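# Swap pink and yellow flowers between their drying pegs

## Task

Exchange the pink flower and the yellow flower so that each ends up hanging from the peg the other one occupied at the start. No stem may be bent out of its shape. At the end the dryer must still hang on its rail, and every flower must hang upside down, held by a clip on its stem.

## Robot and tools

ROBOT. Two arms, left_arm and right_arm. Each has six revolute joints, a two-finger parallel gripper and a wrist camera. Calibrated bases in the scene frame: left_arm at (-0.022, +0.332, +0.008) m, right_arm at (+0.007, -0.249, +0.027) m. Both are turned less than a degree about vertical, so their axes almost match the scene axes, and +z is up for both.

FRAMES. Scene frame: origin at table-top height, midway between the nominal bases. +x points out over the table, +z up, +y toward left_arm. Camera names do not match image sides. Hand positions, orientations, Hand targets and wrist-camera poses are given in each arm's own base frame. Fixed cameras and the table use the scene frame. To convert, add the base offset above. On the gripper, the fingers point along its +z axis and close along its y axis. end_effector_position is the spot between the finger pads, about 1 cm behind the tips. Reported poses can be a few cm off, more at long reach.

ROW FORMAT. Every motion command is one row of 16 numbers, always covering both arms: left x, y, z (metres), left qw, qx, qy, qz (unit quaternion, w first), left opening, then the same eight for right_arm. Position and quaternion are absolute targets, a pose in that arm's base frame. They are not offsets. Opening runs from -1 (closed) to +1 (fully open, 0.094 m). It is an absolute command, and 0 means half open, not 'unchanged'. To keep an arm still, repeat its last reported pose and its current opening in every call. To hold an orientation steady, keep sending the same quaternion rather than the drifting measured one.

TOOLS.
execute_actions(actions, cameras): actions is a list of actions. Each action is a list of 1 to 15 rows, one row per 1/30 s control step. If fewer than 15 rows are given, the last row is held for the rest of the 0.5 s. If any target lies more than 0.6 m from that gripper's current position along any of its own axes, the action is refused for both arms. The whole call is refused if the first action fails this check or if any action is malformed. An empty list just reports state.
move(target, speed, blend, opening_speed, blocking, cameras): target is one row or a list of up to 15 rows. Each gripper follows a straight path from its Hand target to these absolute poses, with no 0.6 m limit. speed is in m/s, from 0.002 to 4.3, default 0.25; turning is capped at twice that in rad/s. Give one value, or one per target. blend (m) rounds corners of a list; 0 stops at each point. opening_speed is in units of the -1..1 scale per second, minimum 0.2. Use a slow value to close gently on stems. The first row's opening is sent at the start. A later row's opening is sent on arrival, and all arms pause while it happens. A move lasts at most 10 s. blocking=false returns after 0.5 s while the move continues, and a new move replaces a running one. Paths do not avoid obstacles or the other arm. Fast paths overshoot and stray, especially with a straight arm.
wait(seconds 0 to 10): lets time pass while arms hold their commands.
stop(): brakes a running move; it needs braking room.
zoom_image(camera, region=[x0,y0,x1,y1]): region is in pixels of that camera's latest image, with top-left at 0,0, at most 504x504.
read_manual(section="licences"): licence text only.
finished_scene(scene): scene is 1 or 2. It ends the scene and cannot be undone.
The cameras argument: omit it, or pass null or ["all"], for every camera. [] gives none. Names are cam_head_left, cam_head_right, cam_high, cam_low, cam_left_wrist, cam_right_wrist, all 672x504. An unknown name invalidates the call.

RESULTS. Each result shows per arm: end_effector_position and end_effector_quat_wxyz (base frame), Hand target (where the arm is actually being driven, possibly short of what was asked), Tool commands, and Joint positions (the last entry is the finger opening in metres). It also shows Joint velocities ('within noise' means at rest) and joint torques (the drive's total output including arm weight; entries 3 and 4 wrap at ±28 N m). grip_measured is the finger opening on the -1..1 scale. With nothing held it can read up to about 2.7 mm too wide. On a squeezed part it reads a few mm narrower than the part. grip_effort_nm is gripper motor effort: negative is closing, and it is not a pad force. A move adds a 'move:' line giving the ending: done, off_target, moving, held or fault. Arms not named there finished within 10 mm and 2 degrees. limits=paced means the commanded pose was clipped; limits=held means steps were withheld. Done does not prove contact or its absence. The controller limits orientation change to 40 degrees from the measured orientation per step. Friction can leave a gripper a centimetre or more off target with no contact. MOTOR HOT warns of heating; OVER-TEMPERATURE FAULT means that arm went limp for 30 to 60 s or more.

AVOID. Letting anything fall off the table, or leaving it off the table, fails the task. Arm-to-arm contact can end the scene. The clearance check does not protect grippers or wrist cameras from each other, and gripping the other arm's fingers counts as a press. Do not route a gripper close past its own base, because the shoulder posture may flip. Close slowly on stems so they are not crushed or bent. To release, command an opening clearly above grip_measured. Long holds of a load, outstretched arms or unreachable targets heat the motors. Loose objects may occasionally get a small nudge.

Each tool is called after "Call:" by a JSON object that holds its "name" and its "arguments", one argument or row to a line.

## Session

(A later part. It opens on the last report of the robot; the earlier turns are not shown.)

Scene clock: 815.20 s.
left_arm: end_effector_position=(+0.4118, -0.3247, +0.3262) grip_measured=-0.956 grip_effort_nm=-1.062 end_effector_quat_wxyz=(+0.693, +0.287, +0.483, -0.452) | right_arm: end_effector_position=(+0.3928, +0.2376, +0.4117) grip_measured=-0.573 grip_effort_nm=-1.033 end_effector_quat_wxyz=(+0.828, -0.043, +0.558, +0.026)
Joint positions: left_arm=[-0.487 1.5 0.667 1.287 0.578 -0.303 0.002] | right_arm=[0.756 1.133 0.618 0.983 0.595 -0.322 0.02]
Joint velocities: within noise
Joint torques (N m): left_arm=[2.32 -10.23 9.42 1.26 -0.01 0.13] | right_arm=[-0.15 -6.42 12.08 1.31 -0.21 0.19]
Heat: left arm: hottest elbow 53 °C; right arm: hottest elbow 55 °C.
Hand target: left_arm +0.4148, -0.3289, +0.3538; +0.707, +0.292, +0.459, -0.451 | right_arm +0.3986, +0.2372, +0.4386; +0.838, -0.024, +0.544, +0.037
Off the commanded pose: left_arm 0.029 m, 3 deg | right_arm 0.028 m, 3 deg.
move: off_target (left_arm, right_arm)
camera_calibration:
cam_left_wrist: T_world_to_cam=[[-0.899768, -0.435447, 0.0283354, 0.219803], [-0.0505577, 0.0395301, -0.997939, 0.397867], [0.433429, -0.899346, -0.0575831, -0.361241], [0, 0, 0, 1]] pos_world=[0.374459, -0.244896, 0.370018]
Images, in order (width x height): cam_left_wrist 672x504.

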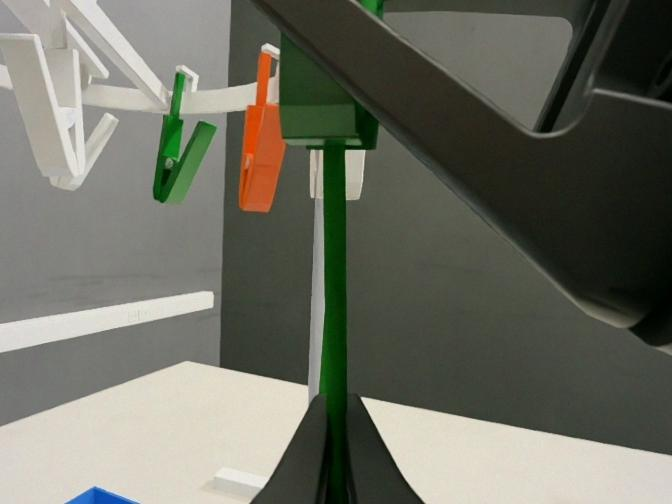

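Call:
{"name": "move", "arguments": {
  "target": [0.416,-0.3298,0.362,0.7074,0.2926,0.4593,-0.4506,-0.96,0.400,0.238,0.439,0.8379,-0.0237,0.5441,0.0366,-0.66],
  "speed": 0.04,
  "cameras": ["cam_left_wrist"]
}}

Call:
{"name": "zoom_image", "arguments": {
  "camera": "cam_left_wrist",
  "region": [270, 90, 420, 215]
}}

Scene clock: 820.13 s.
left_arm: end_effector_position=(+0.4120, -0.3248, +0.3337) grip_measured=-0.956 grip_effort_nm=-1.067 end_effector_quat_wxyz=(+0.692, +0.287, +0.483, -0.452) | right_arm: end_effector_position=(+0.3928, +0.2376, +0.4117) grip_measured=-0.573 grip_effort_nm=-1.028 end_effector_quat_wxyz=(+0.828, -0.043, +0.558, +0.026)
Joint positions: left_arm=[-0.487 1.481 0.675 1.261 0.578 -0.303 0.002] | right_arm=[0.756 1.133 0.618 0.983 0.595 -0.322 0.02]
Joint velocities: within noise
Joint torques (N m): left_arm=[2.32 -10.05 9.63 1.33 -0.02 0.13] | right_arm=[-0.15 -6.53 12.04 1.32 -0.22 0.19]
Heat: left arm: hottest elbow 53 °C; right arm: hottest elbow 55 °C.
Hand target: left_arm +0.4148, -0.3288, +0.3619; +0.708, +0.292, +0.459, -0.451 | right_arm +0.3986, +0.2372, +0.4386; +0.838, -0.024, +0.544, +0.037
Off the commanded pose: left_arm 0.029 m, 3 deg | right_arm 0.028 m, 3 deg.
move: off_target (left_arm, right_arm)
camera_calibration:
cam_left_wrist: T_world_to_cam=[[-0.899756, -0.43546, 0.0285175, 0.219606], [-0.0508526, 0.0397208, -0.997916, 0.405519], [0.43342, -0.899331, -0.0578833, -0.360955], [0, 0, 0, 1]] pos_world=[0.374659, -0.245096, 0.377518]
Images, in order (width x height): cam_left_wrist 672x504.

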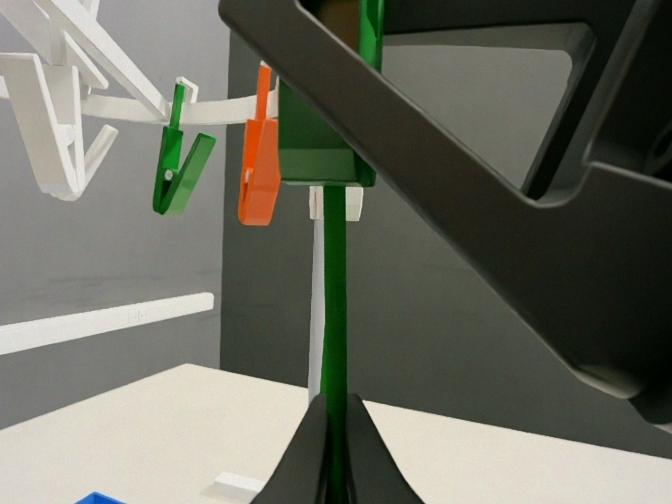

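Scaled by 3.360 from the camera's 672x504 image, which has a finer 960x720 frame.

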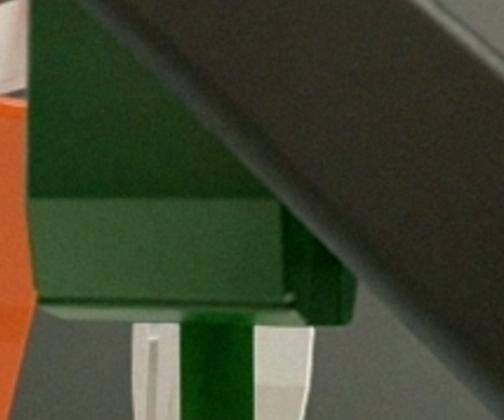

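Call:
{"name": "move", "arguments": {
  "target": [0.416,-0.3298,0.363,0.7074,0.2926,0.4593,-0.4506,-0.96,0.400,0.238,0.412,0.8379,-0.0237,0.5441,0.0366,-0.66],
  "speed": 0.05,
  "cameras": []
}}

Call:
{"name": "move", "arguments": {
  "target": [0.416,-0.3298,0.363,0.7074,0.2926,0.4593,-0.4506,-0.96,0.400,0.238,0.412,0.8379,-0.0237,0.5441,0.0366,0.2],
  "opening_speed": 0.25,
  "cameras": ["cam_left_wrist","cam_right_wrist"]
}}

Scene clock: 824.37 s.
left_arm: end_effector_position=(+0.4121, -0.3249, +0.3337) grip_measured=-0.956 grip_effort_nm=-1.067 end_effector_quat_wxyz=(+0.692, +0.287, +0.484, -0.452) | right_arm: end_effector_position=(+0.3953, +0.2392, +0.4096) grip_measured=-0.573 grip_effort_nm=-1.033 end_effector_quat_wxyz=(+0.836, -0.033, +0.547, +0.032)
Joint positions: left_arm=[-0.487 1.48 0.675 1.257 0.578 -0.303 0.002] | right_arm=[0.755 1.169 0.618 1.053 0.595 -0.321 0.02]
Joint velocities: within noise
Joint torques (N m): left_arm=[2.32 -10.11 9.7 1.28 -0.01 0.13] | right_arm=[-0.26 -5.42 8.75 2.13 -0.25 0.19]
Heat: left arm: hottest elbow 53 °C; right arm: hottest elbow 55 °C.
Hand target: left_arm +0.4147, -0.3288, +0.3628; +0.707, +0.292, +0.459, -0.451 | right_arm +0.3999, +0.2380, +0.4120; +0.838, -0.024, +0.544, +0.037
Off the commanded pose: left_arm 0.030 m, 3 deg | right_arm 0.005 m, 1 deg.
move: off_target (left_arm)
No camera images: "cameras" was empty.

Scene clock: 828.10 s.
left_arm: end_effector_position=(+0.4117, -0.3247, +0.3346) grip_measured=-0.956 grip_effort_nm=-1.062 end_effector_quat_wxyz=(+0.692, +0.287, +0.484, -0.452) | right_arm: end_effector_position=(+0.3953, +0.2393, +0.4096) grip_measured=+0.198 grip_effort_nm=0.076 end_effector_quat_wxyz=(+0.836, -0.033, +0.547, +0.032)
Joint positions: left_arm=[-0.487 1.478 0.675 1.257 0.578 -0.303 0.002] | right_arm=[0.755 1.17 0.618 1.053 0.595 -0.321 0.056]
Joint velocities: within noise
Joint torques (N m): left_arm=[2.32 -9.99 9.73 1.28 -0.02 0.13] | right_arm=[-0.15 -5.66 8.73 2.18 -0.25 0.18]
Heat: left arm: hottest elbow 54 °C; right arm: hottest elbow 54 °C.
Hand target: left_arm +0.4148, -0.3288, +0.3629; +0.707, +0.292, +0.459, -0.451 | right_arm +0.3999, +0.2380, +0.4119; +0.838, -0.024, +0.544, +0.037
Off the commanded pose: left_arm 0.029 m, 3 deg | right_arm 0.005 m, 1 deg.
move: off_target (left_arm)
camera_calibration:
cam_left_wrist: T_world_to_cam=[[-0.899744, -0.435474, 0.0286997, 0.219318], [-0.0511475, 0.0399115, -0.997893, 0.406643], [0.433411, -0.899316, -0.0581835, -0.360466], [0, 0, 0, 1]] pos_world=[0.374359, -0.244896, 0.378519]
cam_right_wrist: T_world_to_cam=[[0.0908176, -0.995384, 0.0310202, 0.188481], [-0.0157257, -0.0325785, -0.999345, 0.464469], [0.995743, 0.0902703, -0.0186118, -0.320714], [0, 0, 0, 1]] pos_world=[0.309535, 0.231693, 0.452349]
Images, in order (width x height): cam_left_wrist 672x504, cam_right_wrist 672x504.

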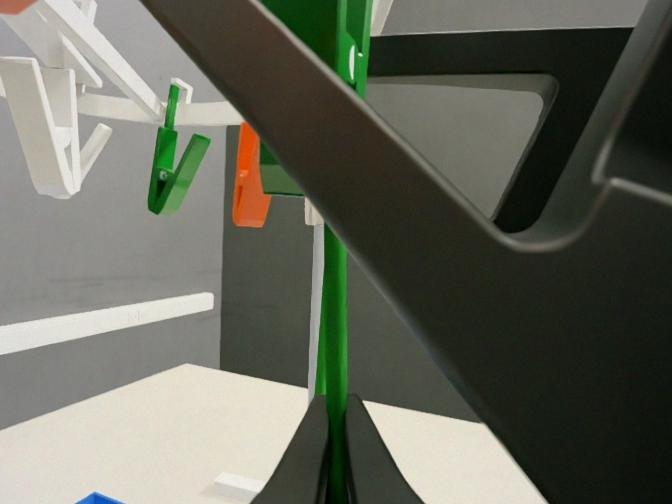

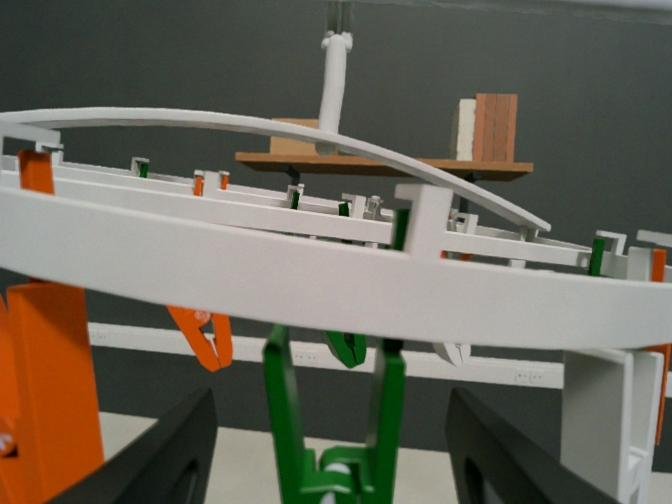

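Call:
{"name": "move", "arguments": {
  "target": [
    [0.416,-0.3298,0.363,0.7074,0.2926,0.4593,-0.4506,-0.96,0.36,0.2345,0.40,0.8379,-0.0237,0.5441,0.0366,0.2],
    [0.416,-0.3298,0.363,0.7074,0.2926,0.4593,-0.4506,-0.96,0.29,0.228,0.385,0.8379,-0.0237,0.5441,0.0366,0.2]
  ],
  "speed": 0.12,
  "cameras": ["cam_left_wrist","cam_right_wrist"]
}}

Scene clock: 833.20 s.
left_arm: end_effector_position=(+0.4117, -0.3247, +0.3346) grip_measured=-0.956 grip_effort_nm=-1.062 end_effector_quat_wxyz=(+0.692, +0.287, +0.484, -0.452) | right_arm: end_effector_position=(+0.2940, +0.2280, +0.3888) grip_measured=+0.199 grip_effort_nm=0.066 end_effector_quat_wxyz=(+0.838, -0.018, +0.544, +0.040)
Joint positions: left_arm=[-0.487 1.478 0.675 1.257 0.578 -0.303 0.002] | right_arm=[1.005 1.011 0.421 1.226 0.817 -0.479 0.056]
Joint velocities: within noise
Joint torques (N m): left_arm=[2.26 -9.93 9.72 1.26 -0.01 0.13] | right_arm=[1.49 -3.25 6.69 1.87 -0.21 -0.13]
Heat: left arm: hottest elbow 54 °C; right arm: hottest elbow 54 °C.
Hand target: left_arm +0.4148, -0.3288, +0.3629; +0.707, +0.292, +0.459, -0.451 | right_arm +0.2902, +0.2279, +0.3850; +0.838, -0.024, +0.544, +0.037
Off the commanded pose: left_arm 0.029 m, 3 deg | right_arm 0.005 m, 1 deg.
move: off_target (left_arm)
camera_calibration:
cam_left_wrist: T_world_to_cam=[[-0.899744, -0.435474, 0.0286997, 0.219318], [-0.0511475, 0.0399115, -0.997893, 0.406643], [0.433411, -0.899316, -0.0581835, -0.360466], [0, 0, 0, 1]] pos_world=[0.374359, -0.244896, 0.378519]
cam_right_wrist: T_world_to_cam=[[0.0879634, -0.996117, -0.00367746, 0.201622], [-0.00993606, 0.00281418, -0.999947, 0.43224], [0.996074, 0.0879953, -0.00964993, -0.222244], [0, 0, 0, 1]] pos_world=[0.20793, 0.21918, 0.430814]
Images, in order (width x height): cam_left_wrist 672x504, cam_right_wrist 672x504.

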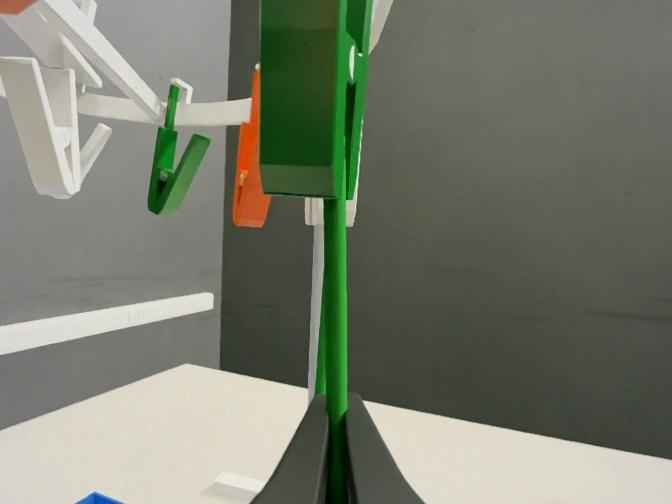

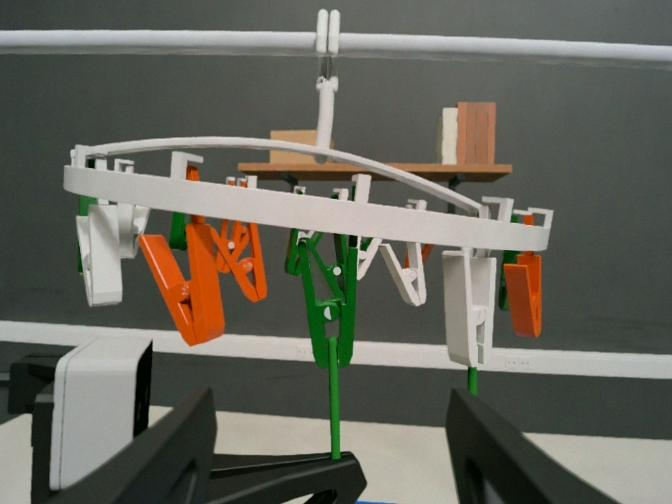

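Call:
{"name": "move", "arguments": {
  "target": [
    [0.414,-0.327,0.345,0.7074,0.2926,0.4593,-0.4506,-0.96,0.29,0.228,0.385,0.8379,-0.0237,0.5441,0.0366,0.2]
  ],
  "speed": 0.05,
  "cameras": []
}}

Call:
{"name": "move", "arguments": {
  "target": [
    [0.414,-0.327,0.345,0.7074,0.2926,0.4593,-0.4506,-0.3,0.29,0.228,0.385,0.8379,-0.0237,0.5441,0.0366,0.2]
  ],
  "opening_speed": 0.4,
  "cameras": ["cam_left_wrist","cam_right_wrist"]
}}

Scene clock: 836.80 s.
left_arm: end_effector_position=(+0.4098, -0.3240, +0.3375) grip_measured=-0.956 grip_effort_nm=-1.067 end_effector_quat_wxyz=(+0.699, +0.289, +0.473, -0.452) | right_arm: end_effector_position=(+0.2938, +0.2280, +0.3889) grip_measured=+0.199 grip_effort_nm=0.076 end_effector_quat_wxyz=(+0.838, -0.018, +0.544, +0.040)
Joint positions: left_arm=[-0.487 1.484 0.675 1.289 0.58 -0.303 0.002] | right_arm=[1.005 1.011 0.421 1.227 0.817 -0.48 0.056]
Joint velocities: within noise
Joint torques (N m): left_arm=[2.55 -7.65 8.03 2.22 0 0.11] | right_arm=[1.26 -3.14 6.63 1.84 -0.21 -0.12]
Heat: left arm: hottest elbow 54 °C; right arm: hottest elbow 53 °C.
Hand target: left_arm +0.4139, -0.3268, +0.3448; +0.707, +0.292, +0.460, -0.450 | right_arm +0.2901, +0.2281, +0.3850; +0.838, -0.024, +0.544, +0.037
Off the commanded pose: left_arm 0.009 m, 2 deg | right_arm 0.005 m, 1 deg.
move: done
No camera images: "cameras" was empty.

Scene clock: 838.77 s.
left_arm: end_effector_position=(+0.4097, -0.3241, +0.3376) grip_measured=-0.303 grip_effort_nm=0.051 end_effector_quat_wxyz=(+0.699, +0.289, +0.472, -0.452) | right_arm: end_effector_position=(+0.2938, +0.2280, +0.3890) grip_measured=+0.199 grip_effort_nm=0.071 end_effector_quat_wxyz=(+0.838, -0.018, +0.544, +0.040)
Joint positions: left_arm=[-0.487 1.484 0.675 1.289 0.581 -0.303 0.033] | right_arm=[1.005 1.011 0.421 1.227 0.817 -0.48 0.056]
Joint velocities: within noise
Joint torques (N m): left_arm=[2.55 -7.71 8.03 2.4 -0.02 0.11] | right_arm=[1.44 -3.14 6.67 1.84 -0.22 -0.12]
Heat: left arm: hottest elbow 54 °C; right arm: hottest elbow 53 °C.
Hand target: left_arm +0.4139, -0.3268, +0.3448; +0.707, +0.293, +0.460, -0.450 | right_arm +0.2901, +0.2280, +0.3850; +0.838, -0.024, +0.544, +0.037
Off the commanded pose: left_arm 0.009 m, 2 deg | right_arm 0.006 m, 1 deg.
move: done
camera_calibration:
cam_left_wrist: T_world_to_cam=[[-0.901428, -0.432756, 0.0122244, 0.224848], [-0.027502, 0.0290612, -0.999199, 0.396665], [0.432055, -0.901042, -0.0380983, -0.365661], [0, 0, 0, 1]] pos_world=[0.371579, -0.243699, 0.379667]
cam_right_wrist: T_world_to_cam=[[0.0877648, -0.996136, -0.00321606, 0.201487], [-0.00930241, 0.00240879, -0.999954, 0.432299], [0.996098, 0.0877907, -0.00905506, -0.222259], [0, 0, 0, 1]] pos_world=[0.20773, 0.21918, 0.430915]
Images, in order (width x height): cam_left_wrist 672x504, cam_right_wrist 672x504.

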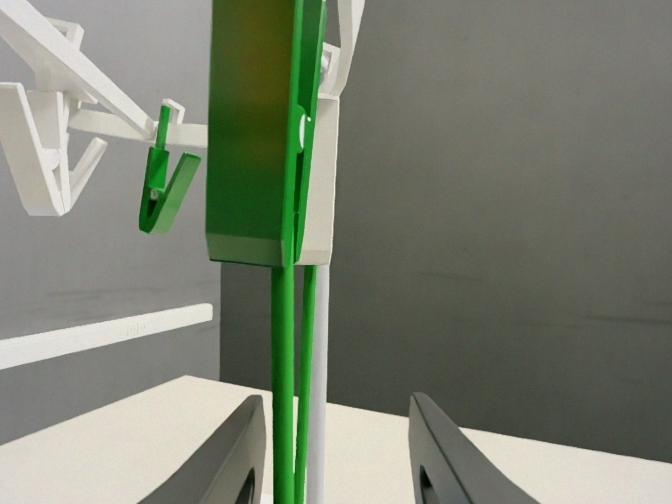

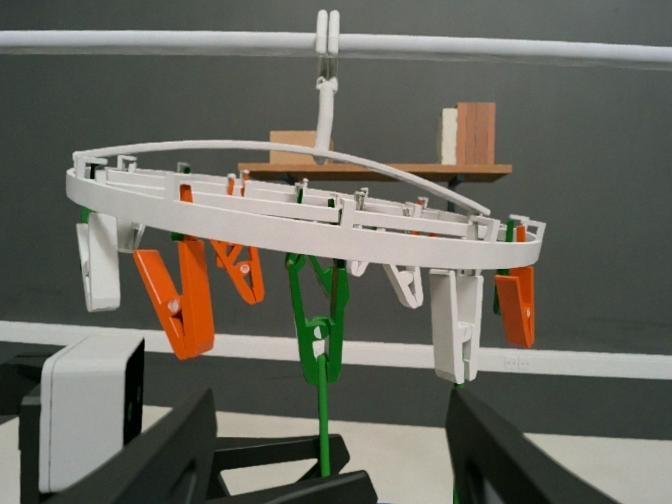

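Call:
{"name": "move", "arguments": {
  "target": [
    [0.408,-0.302,0.342,0.7074,0.2926,0.4593,-0.4506,-0.3,0.29,0.228,0.385,0.8379,-0.0237,0.5441,0.0366,0.2],
    [0.372,-0.225,0.335,0.7074,0.2926,0.4593,-0.4506,-0.3,0.29,0.228,0.385,0.8379,-0.0237,0.5441,0.0366,0.2]
  ],
  "speed": 0.1,
  "cameras": ["cam_left_wrist","cam_right_wrist","cam_head_left"]
}}

Scene clock: 844.90 s.
left_arm: end_effector_position=(+0.3748, -0.2298, +0.3268) grip_measured=-0.302 grip_effort_nm=0.046 end_effector_quat_wxyz=(+0.700, +0.293, +0.469, -0.452) | right_arm: end_effector_position=(+0.2938, +0.2280, +0.3890) grip_measured=+0.199 grip_effort_nm=0.076 end_effector_quat_wxyz=(+0.838, -0.018, +0.544, +0.040)
Joint positions: left_arm=[-0.273 1.375 0.491 1.457 0.771 -0.438 0.033] | right_arm=[1.005 1.011 0.421 1.227 0.817 -0.48 0.056]
Joint velocities: within noise
Joint torques (N m): left_arm=[3.25 -7.59 5.75 2.13 -0.09 -0.09] | right_arm=[1.26 -3.14 6.67 1.87 -0.2 -0.12]
Heat: left arm: hottest elbow 53 °C; right arm: hottest elbow 52 °C.
Hand target: left_arm +0.3720, -0.2252, +0.3348; +0.707, +0.293, +0.459, -0.450 | right_arm +0.2901, +0.2281, +0.3850; +0.838, -0.024, +0.544, +0.037
Off the commanded pose: left_arm 0.010 m, 1 deg | right_arm 0.006 m, 1 deg.
move: done
camera_calibration:
cam_left_wrist: T_world_to_cam=[[-0.903104, -0.429407, 0.00349794, 0.238627], [-0.0181639, 0.0300605, -0.999383, 0.379033], [0.429037, -0.902611, -0.0349474, -0.266412], [0, 0, 0, 1]] pos_world=[0.33669, -0.149392, 0.368654]
cam_right_wrist: T_world_to_cam=[[0.0877648, -0.996136, -0.00321606, 0.201487], [-0.00930241, 0.00240879, -0.999954, 0.432299], [0.996098, 0.0877907, -0.00905506, -0.222259], [0, 0, 0, 1]] pos_world=[0.20773, 0.21918, 0.430915]
Images, in order (width x height): cam_head_left 672x504, cam_left_wrist 672x504, cam_right_wrist 672x504.

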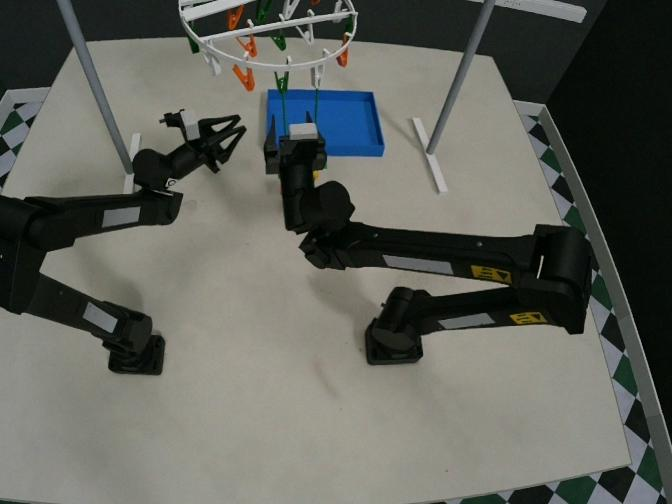

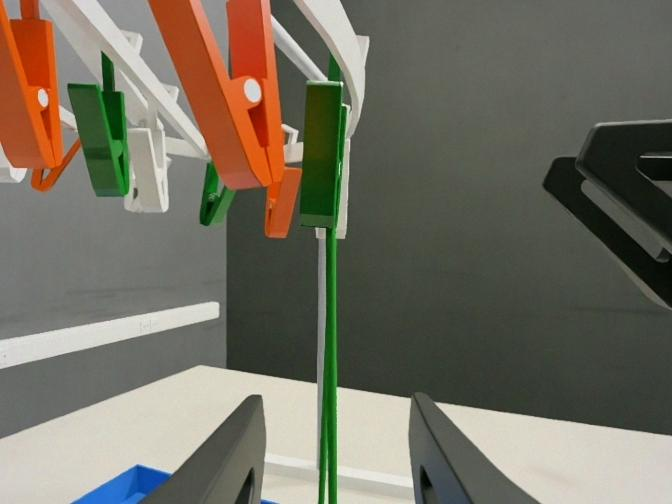

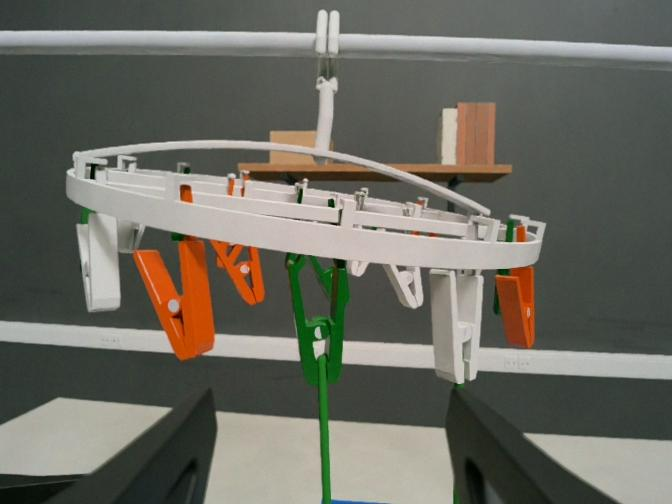

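Call:
{"name": "move", "arguments": {
  "target": [
    [0.33,-0.20,0.335,0.7074,0.2926,0.4593,-0.4506,-0.3,0.30,0.16,0.40,0.7999,-0.1638,0.5194,0.2522,0.1],
    [0.30,-0.19,0.335,0.7074,0.2926,0.4593,-0.4506,-0.3,0.325,0.11,0.42,0.7999,-0.1638,0.5194,0.2522,0.1]
  ],
  "speed": 0.15,
  "cameras": ["cam_right_wrist","cam_head_right"]
}}

Scene clock: 871.47 s.
left_arm: end_effector_position=(+0.3004, -0.1933, +0.3323) grip_measured=-0.302 grip_effort_nm=0.051 end_effector_quat_wxyz=(+0.706, +0.295, +0.459, -0.451) | right_arm: end_effector_position=(+0.3224, +0.1127, +0.3921) grip_measured=+0.101 grip_effort_nm=-0.076 end_effector_quat_wxyz=(+0.786, -0.166, +0.539, +0.251)
Joint positions: left_arm=[-0.21 1.138 0.3 1.474 0.823 -0.493 0.033] | right_arm=[0.113 0.641 0.345 0.713 -0.459 0.205 0.052]
Joint velocities: within noise
Joint torques (N m): left_arm=[3.31 -4.37 5.91 1.16 -0.12 -0.07] | right_arm=[-0.09 1.61 12.3 2.29 0.05 0.2]
Heat: left arm: hottest elbow 49 °C; right arm: hottest elbow 49 °C.
Hand target: left_arm +0.3001, -0.1900, +0.3351; +0.708, +0.293, +0.459, -0.450 | right_arm +0.3236, +0.1098, +0.4195; +0.800, -0.164, +0.519, +0.252
Off the commanded pose: left_arm 0.004 m, 0 deg | right_arm 0.028 m, 3 deg.
move: off_target (right_arm)
camera_calibration:
cam_right_wrist: T_world_to_cam=[[0.5762, -0.817309, -0.000126117, -0.0947248], [-0.0466642, -0.0327441, -0.998374, 0.451395], [0.815975, 0.575269, -0.0570062, -0.218586], [0, 0, 0, 1]] pos_world=[0.254005, 0.0631069, 0.438188]
Images, in order (width x height): cam_head_right 672x504, cam_right_wrist 672x504.

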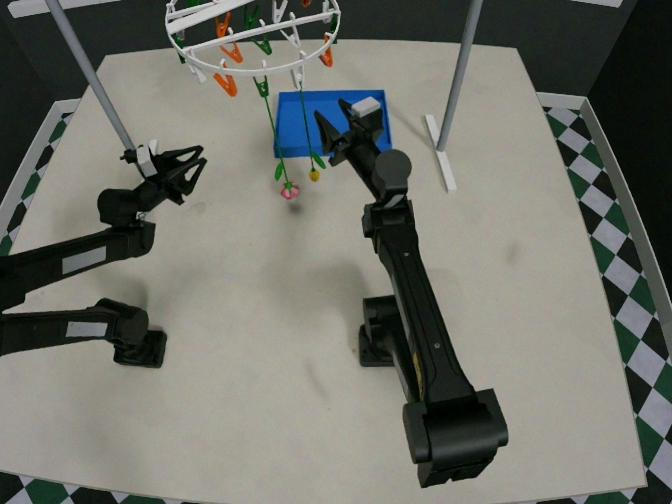

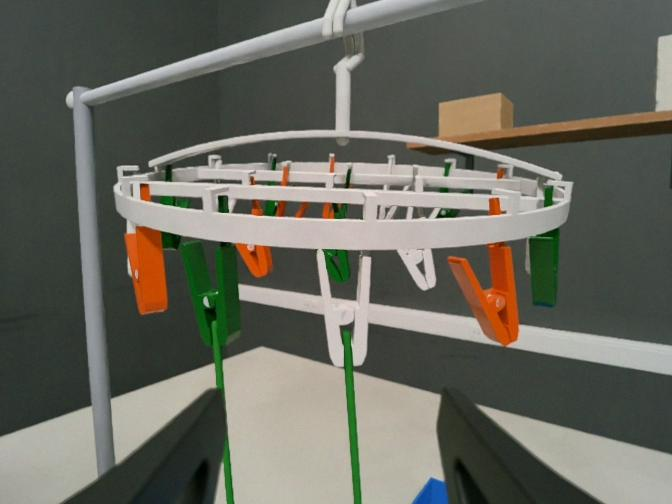

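Call:
{"name": "move", "arguments": {
  "target": [
    [0.30,-0.19,0.335,0.7074,0.2926,0.4593,-0.4506,-0.3,0.405,0.165,0.436,0.7999,-0.1638,0.5194,0.2522,0.1]
  ],
  "speed": 0.12,
  "cameras": ["cam_right_wrist"]
}}

Scene clock: 875.90 s.
left_arm: end_effector_position=(+0.3003, -0.1933, +0.3322) grip_measured=-0.302 grip_effort_nm=0.051 end_effector_quat_wxyz=(+0.706, +0.295, +0.459, -0.451) | right_arm: end_effector_position=(+0.3994, +0.1592, +0.4037) grip_measured=+0.101 grip_effort_nm=-0.085 end_effector_quat_wxyz=(+0.782, -0.156, +0.547, +0.256)
Joint positions: left_arm=[-0.21 1.138 0.3 1.474 0.823 -0.494 0.033] | right_arm=[0.256 0.963 0.518 0.826 -0.316 0.163 0.052]
Joint velocities: within noise
Joint torques (N m): left_arm=[3.25 -4.31 5.96 1.16 -0.12 -0.06] | right_arm=[1.38 -2.73 12.7 2.41 0.15 -0.12]
Heat: left arm: hottest elbow 48 °C; right arm: hottest elbow 50 °C.
Hand target: left_arm +0.3000, -0.1901, +0.3350; +0.707, +0.293, +0.459, -0.451 | right_arm +0.4030, +0.1642, +0.4352; +0.800, -0.163, +0.520, +0.252
Off the commanded pose: left_arm 0.004 m, 0 deg | right_arm 0.033 m, 4 deg.
move: off_target (right_arm)
camera_calibration:
cam_right_wrist: T_world_to_cam=[[0.572686, -0.819349, -0.0264213, -0.088759], [-0.0702499, -0.016939, -0.997386, 0.474645], [0.81676, 0.573045, -0.0672599, -0.303436], [0, 0, 0, 1]] pos_world=[0.332009, 0.109198, 0.45065]
Images, in order (width x height): cam_right_wrist 672x504.

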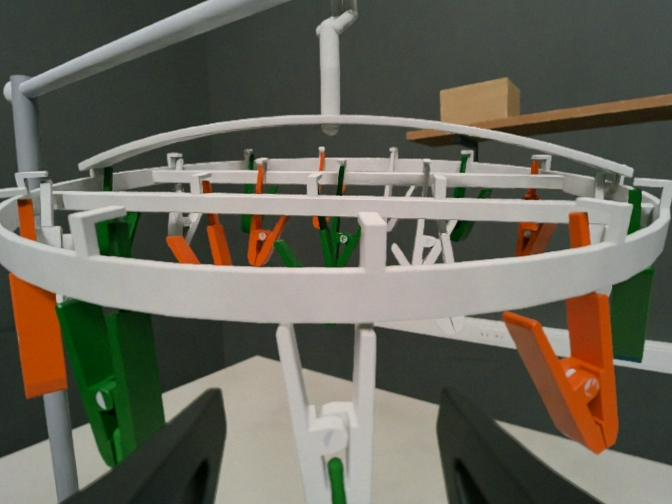

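Call:
{"name": "move", "arguments": {
  "target": [
    [0.30,-0.19,0.335,0.7074,0.2926,0.4593,-0.4506,-0.3,0.425,0.183,0.432,0.7999,-0.1638,0.5194,0.2522,0.1],
    [0.30,-0.19,0.335,0.7074,0.2926,0.4593,-0.4506,-0.3,0.436,0.191,0.432,0.7999,-0.1638,0.5194,0.2522,0.1]
  ],
  "speed": 0.08,
  "cameras": ["cam_right_wrist"]
}}

Scene clock: 880.07 s.
left_arm: end_effector_position=(+0.3003, -0.1933, +0.3322) grip_measured=-0.302 grip_effort_nm=0.046 end_effector_quat_wxyz=(+0.706, +0.295, +0.459, -0.451) | right_arm: end_effector_position=(+0.4293, +0.1841, +0.4018) grip_measured=+0.101 grip_effort_nm=-0.071 end_effector_quat_wxyz=(+0.782, -0.157, +0.546, +0.255)
Joint positions: left_arm=[-0.21 1.138 0.3 1.474 0.823 -0.494 0.033] | right_arm=[0.309 1.09 0.588 0.878 -0.268 0.139 0.052]
Joint velocities: within noise
Joint torques (N m): left_arm=[3.25 -4.31 5.96 1.16 -0.12 -0.06] | right_arm=[1.38 -4.84 12.52 2.4 0.14 -0.16]
Heat: left arm: hottest elbow 48 °C; right arm: hottest elbow 50 °C.
Hand target: left_arm +0.3000, -0.1901, +0.3350; +0.707, +0.293, +0.459, -0.451 | right_arm +0.4341, +0.1902, +0.4315; +0.800, -0.163, +0.519, +0.252
Off the commanded pose: left_arm 0.004 m, 0 deg | right_arm 0.032 m, 4 deg.
move: off_target (right_arm)
camera_calibration:
cam_right_wrist: T_world_to_cam=[[0.57293, -0.81929, -0.0227067, -0.0870984], [-0.0670113, -0.0192133, -0.997567, 0.474381], [0.816861, 0.573057, -0.0659095, -0.342798], [0, 0, 0, 1]] pos_world=[0.361709, 0.134199, 0.448656]
Images, in order (width x height): cam_right_wrist 672x504.

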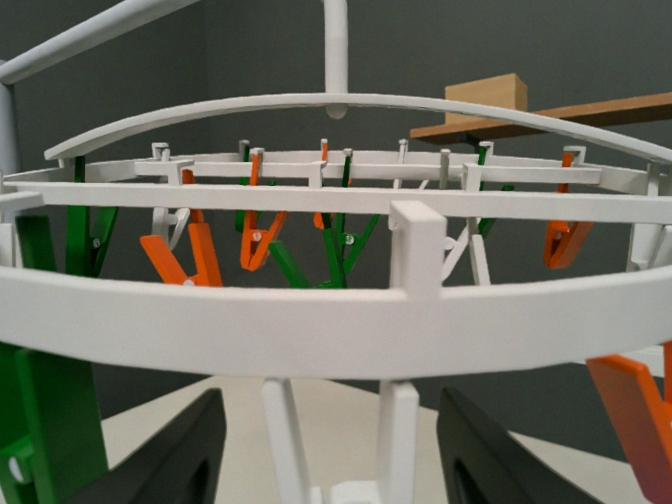

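Call:
{"name": "move", "arguments": {
  "target": [
    [0.30,-0.19,0.335,0.7074,0.2926,0.4593,-0.4506,-0.3,0.429,0.186,0.416,0.7999,-0.1638,0.5194,0.2522,0.1]
  ],
  "speed": 0.08,
  "cameras": ["cam_right_wrist"]
}}

Scene clock: 882.77 s.
left_arm: end_effector_position=(+0.3003, -0.1933, +0.3322) grip_measured=-0.302 grip_effort_nm=0.051 end_effector_quat_wxyz=(+0.706, +0.295, +0.459, -0.451) | right_arm: end_effector_position=(+0.4262, +0.1837, +0.4103) grip_measured=+0.101 grip_effort_nm=-0.076 end_effector_quat_wxyz=(+0.794, -0.159, +0.528, +0.256)
Joint positions: left_arm=[-0.21 1.138 0.3 1.474 0.823 -0.494 0.033] | right_arm=[0.309 1.095 0.588 0.926 -0.271 0.139 0.052]
Joint velocities: within noise
Joint torques (N m): left_arm=[3.31 -4.37 5.96 1.16 -0.12 -0.05] | right_arm=[0.91 -4.72 9.37 2.35 -0.01 -0.09]
Heat: left arm: hottest elbow 48 °C; right arm: hottest elbow 51 °C.
Hand target: left_arm +0.3000, -0.1901, +0.3350; +0.707, +0.293, +0.459, -0.451 | right_arm +0.4288, +0.1859, +0.4159; +0.800, -0.164, +0.520, +0.252
Off the commanded pose: left_arm 0.004 m, 0 deg | right_arm 0.007 m, 1 deg.
move: done
camera_calibration:
cam_right_wrist: T_world_to_cam=[[0.575913, -0.817473, -0.00783841, -0.0931821], [-0.025194, -0.00816402, -0.999649, 0.463518], [0.817123, 0.575909, -0.0252972, -0.356808], [0, 0, 0, 1]] pos_world=[0.356899, 0.133099, 0.453599]
Images, in order (width x height): cam_right_wrist 672x504.

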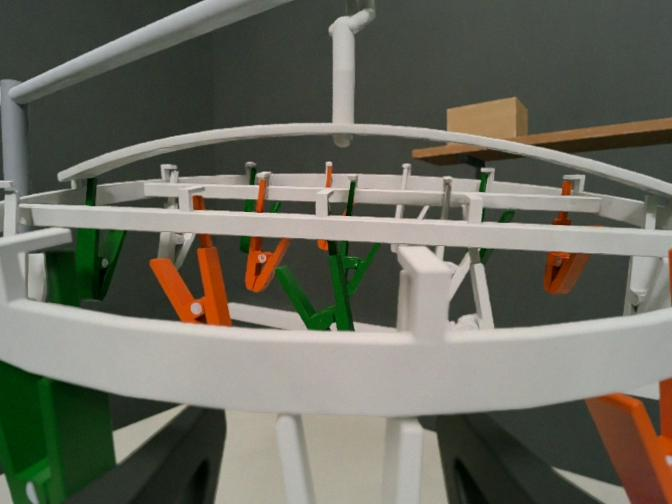

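Call:
{"name": "move", "arguments": {
  "target": [
    [0.30,-0.19,0.335,0.7074,0.2926,0.4593,-0.4506,-0.3,0.431,0.188,0.397,0.7999,-0.1638,0.5194,0.2522,0.1]
  ],
  "speed": 0.08,
  "cameras": ["cam_right_wrist"]
}}

Scene clock: 885.50 s.
left_arm: end_effector_position=(+0.3004, -0.1932, +0.3322) grip_measured=-0.302 grip_effort_nm=0.056 end_effector_quat_wxyz=(+0.706, +0.295, +0.459, -0.451) | right_arm: end_effector_position=(+0.4314, +0.1853, +0.4057) grip_measured=+0.101 grip_effort_nm=-0.071 end_effector_quat_wxyz=(+0.801, -0.159, +0.517, +0.256)
Joint positions: left_arm=[-0.21 1.138 0.3 1.474 0.823 -0.494 0.033] | right_arm=[0.309 1.14 0.588 0.997 -0.271 0.139 0.052]
Joint velocities: within noise
Joint torques (N m): left_arm=[3.25 -4.37 5.96 1.16 -0.12 -0.06] | right_arm=[0.97 -5.25 7.2 2.33 0.13 -0.11]
Heat: left arm: hottest elbow 48 °C; right arm: hottest elbow 51 °C.
Hand target: left_arm +0.3000, -0.1900, +0.3350; +0.708, +0.293, +0.459, -0.450 | right_arm +0.4309, +0.1879, +0.3971; +0.800, -0.164, +0.520, +0.252
Off the commanded pose: left_arm 0.004 m, 0 deg | right_arm 0.009 m, 1 deg.
move: done
camera_calibration:
cam_right_wrist: T_world_to_cam=[[0.575987, -0.817459, -0.000133127, -0.0980028], [-0.00080887, -0.000407081, -1, 0.44727], [0.817459, 0.575987, -0.000895691, -0.372106], [0, 0, 0, 1]] pos_world=[0.360991, 0.134397, 0.446924]
Images, in order (width x height): cam_right_wrist 672x504.

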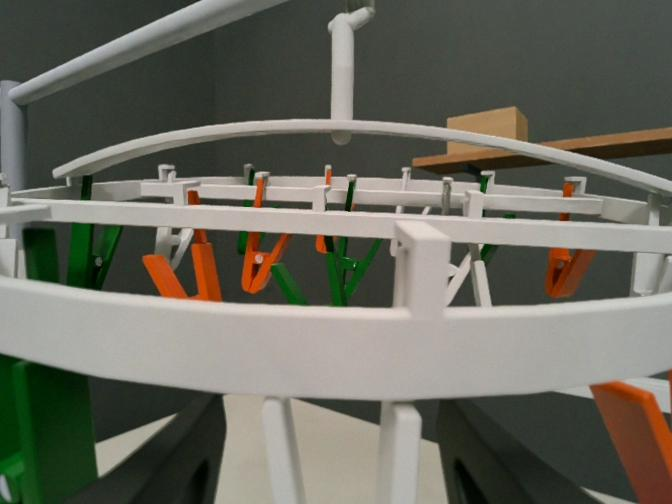

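Call:
{"name": "move", "arguments": {
  "target": [
    [0.30,-0.19,0.335,0.7074,0.2926,0.4593,-0.4506,-0.3,0.429,0.1865,0.384,0.7999,-0.1638,0.5194,0.2522,0.1]
  ],
  "speed": 0.08,
  "cameras": ["cam_right_wrist"]
}}

Scene clock: 889.20 s.
left_arm: end_effector_position=(+0.3004, -0.1932, +0.3322) grip_measured=-0.302 grip_effort_nm=0.046 end_effector_quat_wxyz=(+0.706, +0.295, +0.459, -0.451) | right_arm: end_effector_position=(+0.4295, +0.1848, +0.3929) grip_measured=+0.101 grip_effort_nm=-0.076 end_effector_quat_wxyz=(+0.801, -0.159, +0.517, +0.256)
Joint positions: left_arm=[-0.21 1.138 0.3 1.474 0.823 -0.494 0.033] | right_arm=[0.309 1.161 0.563 1.044 -0.271 0.139 0.052]
Joint velocities: within noise
Joint torques (N m): left_arm=[3.25 -4.37 5.97 1.14 -0.12 -0.06] | right_arm=[0.97 -5.42 6.94 2.25 0.04 -0.1]
Heat: left arm: hottest elbow 47 °C; right arm: hottest elbow 50 °C.
Hand target: left_arm +0.3000, -0.1900, +0.3350; +0.708, +0.293, +0.459, -0.450 | right_arm +0.4289, +0.1865, +0.3841; +0.800, -0.164, +0.519, +0.252
Off the commanded pose: left_arm 0.004 m, 0 deg | right_arm 0.009 m, 1 deg.
move: done
camera_calibration:
cam_right_wrist: T_world_to_cam=[[0.575987, -0.817459, 0.000106681, -0.0975625], [-0.000101063, -0.000201714, -1, 0.434188], [0.817459, 0.575987, -0.000198799, -0.370603], [0, 0, 0, 1]] pos_world=[0.359191, 0.133797, 0.434124]
Images, in order (width x height): cam_right_wrist 672x504.

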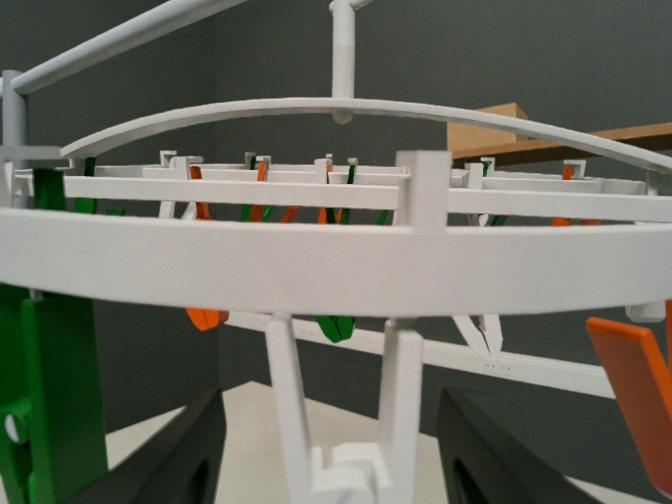

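Call:
{"name": "move", "arguments": {
  "target": [
    [0.30,-0.19,0.335,0.7074,0.2926,0.4593,-0.4506,-0.3,0.429,0.1865,0.384,0.7999,-0.1638,0.5194,0.2522,-0.66]
  ],
  "opening_speed": 0.25,
  "cameras": ["cam_right_wrist"]
}}

Scene clock: 894.53 s.
left_arm: end_effector_position=(+0.3004, -0.1932, +0.3322) grip_measured=-0.302 grip_effort_nm=0.046 end_effector_quat_wxyz=(+0.706, +0.295, +0.459, -0.451) | right_arm: end_effector_position=(+0.4294, +0.1847, +0.3931) grip_measured=-0.581 grip_effort_nm=-1.028 end_effector_quat_wxyz=(+0.802, -0.159, +0.516, +0.256)
Joint positions: left_arm=[-0.21 1.138 0.3 1.474 0.823 -0.494 0.033] | right_arm=[0.309 1.161 0.563 1.045 -0.271 0.139 0.02]
Joint velocities: within noise
Joint torques (N m): left_arm=[3.25 -4.37 5.97 1.14 -0.12 -0.06] | right_arm=[0.85 -5.3 6.91 2.28 0.05 -0.11]
Heat: left arm: hottest elbow 47 °C; right arm: hottest elbow 50 °C.
Hand target: left_arm +0.3000, -0.1900, +0.3350; +0.707, +0.293, +0.459, -0.451 | right_arm +0.4290, +0.1865, +0.3840; +0.800, -0.164, +0.520, +0.252
Off the commanded pose: left_arm 0.004 m, 0 deg | right_arm 0.009 m, 1 deg.
move: done
camera_calibration:
cam_right_wrist: T_world_to_cam=[[0.575988, -0.817458, 0.000412823, -0.0975803], [0.000971252, 0.000179344, -1, 0.433853], [0.817458, 0.575988, 0.000897258, -0.370914], [0, 0, 0, 1]] pos_world=[0.358991, 0.133796, 0.434225]
Images, in order (width x height): cam_right_wrist 672x504.

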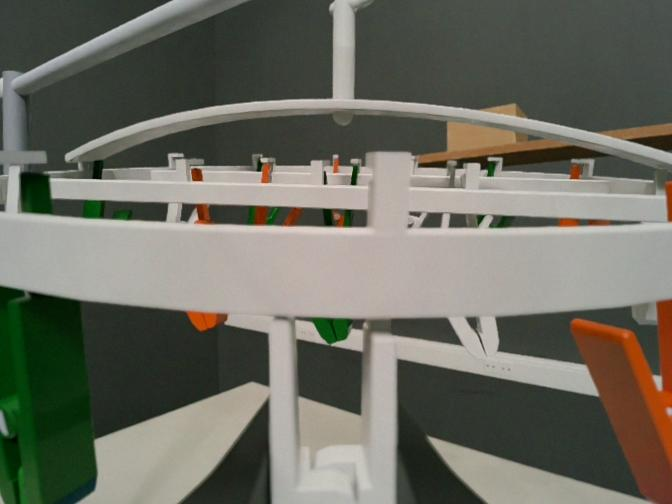

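Call:
{"name": "execute_actions", "arguments": {
  "actions": [],
  "cameras": ["cam_high","cam_head_right","cam_low"]
}}

Scene clock: 895.83 s.
left_arm: end_effector_position=(+0.3004, -0.1932, +0.3322) grip_measured=-0.302 grip_effort_nm=0.051 end_effector_quat_wxyz=(+0.706, +0.295, +0.459, -0.451) | right_arm: end_effector_position=(+0.4294, +0.1847, +0.3932) grip_measured=-0.581 grip_effort_nm=-1.028 end_effector_quat_wxyz=(+0.802, -0.159, +0.516, +0.256)
Joint positions: left_arm=[-0.21 1.138 0.3 1.474 0.823 -0.494 0.033] | right_arm=[0.309 1.161 0.563 1.046 -0.271 0.139 0.02]
Joint velocities: within noise
Joint torques (N m): left_arm=[3.31 -4.37 5.96 1.16 -0.12 -0.05] | right_arm=[0.85 -5.48 6.91 2.32 0.04 -0.1]
Heat: left arm: hottest elbow 47 °C; right arm: hottest elbow 49 °C.
Hand target: left_arm +0.3000, -0.1900, +0.3350; +0.707, +0.293, +0.459, -0.451 | right_arm +0.4290, +0.1865, +0.3841; +0.800, -0.164, +0.520, +0.252
Tool commands: left_gripper/opening=-0.3 right_gripper/opening=-0.66
Off the commanded pose: left_arm 0.004 m, 0 deg | right_arm 0.009 m, 1 deg.
Images, in order (width x height): cam_head_right 672x504, cam_high 672x504, cam_low 672x504.

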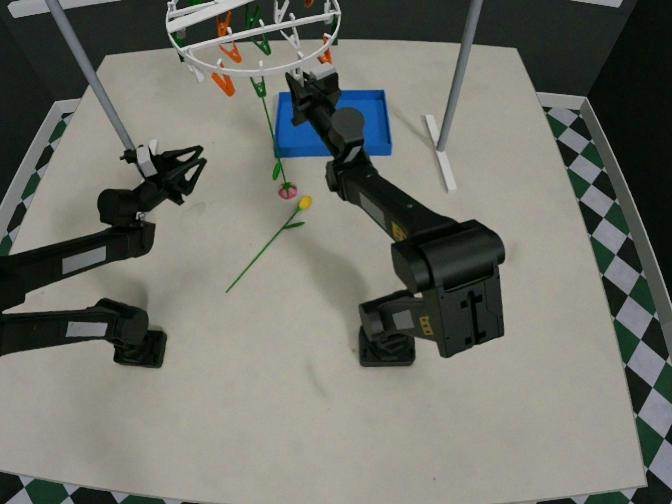

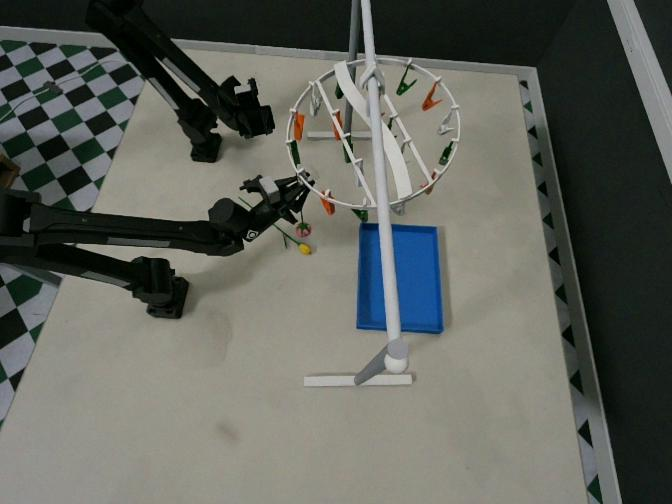

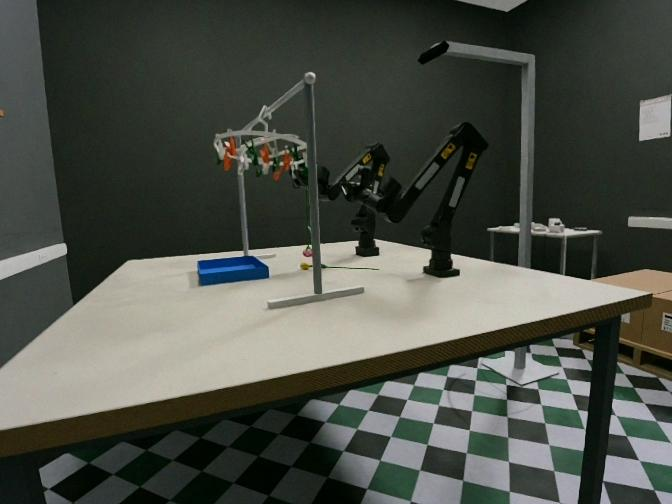

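Call:
{"name": "move", "arguments": {
  "target": [
    [0.30,-0.19,0.335,0.7074,0.2926,0.4593,-0.4506,-0.3,0.429,0.1865,0.384,0.7999,-0.1638,0.5194,0.2522,0.1]
  ],
  "opening_speed": 0.25,
  "cameras": []
}}

Call:
{"name": "move", "arguments": {
  "target": [
    [0.30,-0.19,0.335,0.7074,0.2926,0.4593,-0.4506,-0.3,0.38,0.152,0.374,0.7999,-0.1638,0.5194,0.2522,0.1],
    [0.30,-0.19,0.335,0.7074,0.2926,0.4593,-0.4506,-0.3,0.30,0.09,0.36,0.7999,-0.1638,0.5194,0.2522,0.1]
  ],
  "speed": 0.12,
  "cameras": ["cam_right_wrist","cam_head_right","cam_head_left","cam_left_wrist"]
}}

Scene clock: 913.13 s.
left_arm: end_effector_position=(+0.3004, -0.1932, +0.3322) grip_measured=-0.302 grip_effort_nm=0.046 end_effector_quat_wxyz=(+0.706, +0.295, +0.459, -0.451) | right_arm: end_effector_position=(+0.4293, +0.1848, +0.3933) grip_measured=+0.098 grip_effort_nm=0.071 end_effector_quat_wxyz=(+0.802, -0.159, +0.516, +0.256)
Joint positions: left_arm=[-0.21 1.138 0.3 1.474 0.823 -0.494 0.033] | right_arm=[0.309 1.161 0.563 1.046 -0.272 0.139 0.052]
Joint velocities: within noise
Joint torques (N m): left_arm=[3.25 -4.37 5.97 1.16 -0.12 -0.05] | right_arm=[0.85 -5.36 6.91 2.25 0.05 -0.09]
Heat: left arm: hottest elbow 46 °C; right arm: hottest elbow 47 °C.
Hand target: left_arm +0.3000, -0.1900, +0.3350; +0.707, +0.293, +0.459, -0.451 | right_arm +0.4289, +0.1865, +0.3841; +0.800, -0.164, +0.519, +0.252
Off the commanded pose: left_arm 0.004 m, 0 deg | right_arm 0.009 m, 1 deg.
move: done
No camera images: "cameras" was empty.

Scene clock: 915.33 s.
left_arm: end_effector_position=(+0.3004, -0.1932, +0.3322) grip_measured=-0.302 grip_effort_nm=0.051 end_effector_quat_wxyz=(+0.706, +0.295, +0.459, -0.451) | right_arm: end_effector_position=(+0.3007, +0.0927, +0.3672) grip_measured=+0.099 grip_effort_nm=0.071 end_effector_quat_wxyz=(+0.805, -0.172, +0.511, +0.247)
Joint positions: left_arm=[-0.21 1.138 0.3 1.474 0.823 -0.494 0.033] | right_arm=[0.013 0.641 0.23 0.923 -0.546 0.258 0.052]
Joint velocities: within noise
Joint torques (N m): left_arm=[3.31 -4.37 5.97 1.16 -0.12 -0.05] | right_arm=[-0.26 1.26 7.51 1.2 0.09 0.2]
Heat: left arm: hottest elbow 46 °C; right arm: hottest elbow 47 °C.
Hand target: left_arm +0.3000, -0.1900, +0.3350; +0.707, +0.293, +0.459, -0.451 | right_arm +0.3000, +0.0901, +0.3602; +0.800, -0.164, +0.519, +0.252
Off the commanded pose: left_arm 0.004 m, 0 deg | right_arm 0.008 m, 2 deg.
move: done
camera_calibration:
cam_left_wrist: T_world_to_cam=[[-0.903606, -0.428199, -0.0119363, 0.192528], [0.00283605, 0.0218841, -0.999756, 0.374138], [0.428356, -0.90342, -0.0185602, -0.206603], [0, 0, 0, 1]] pos_world=[0.261408, -0.112396, 0.37251]
cam_right_wrist: T_world_to_cam=[[0.574793, -0.817596, 0.0339155, -0.110551], [0.0226588, -0.0255281, -0.999417, 0.403729], [0.817985, 0.575226, 0.00385241, -0.213801], [0, 0, 0, 1]] pos_world=[0.229282, 0.0429042, 0.408067]
Images, in order (width x height): cam_head_left 672x504, cam_head_right 672x504, cam_left_wrist 672x504, cam_right_wrist 672x504.

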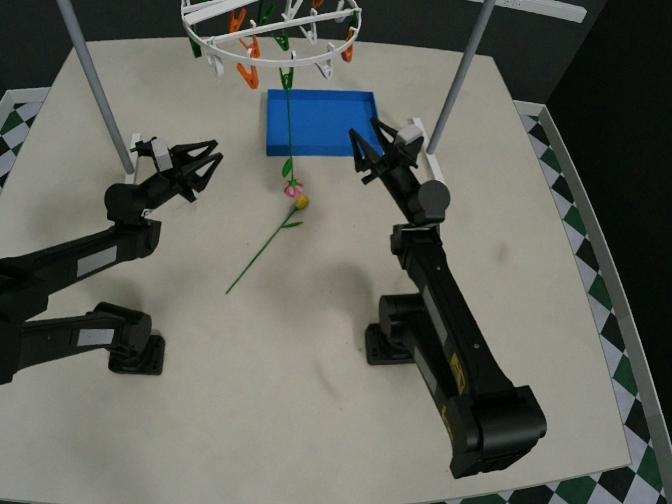

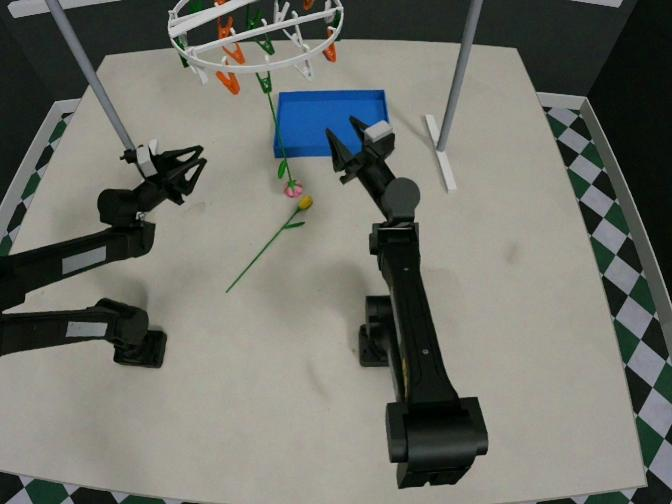

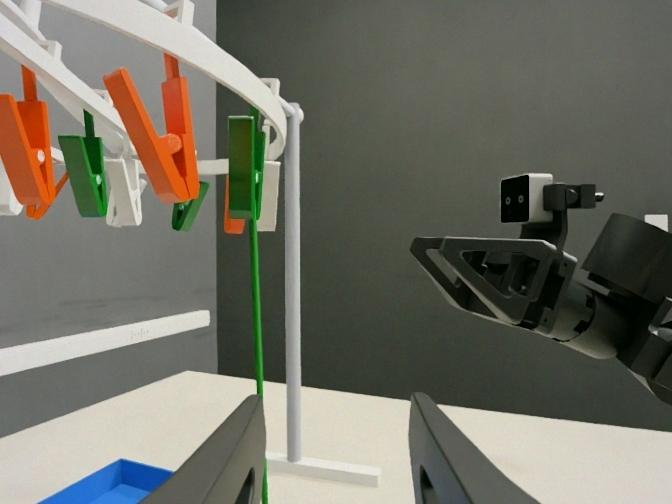

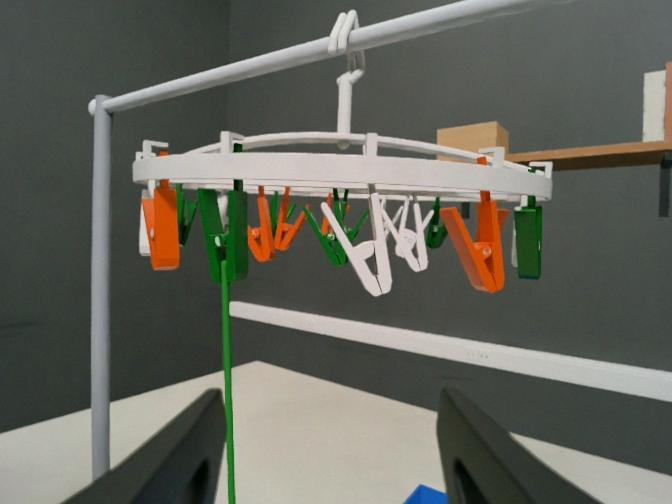

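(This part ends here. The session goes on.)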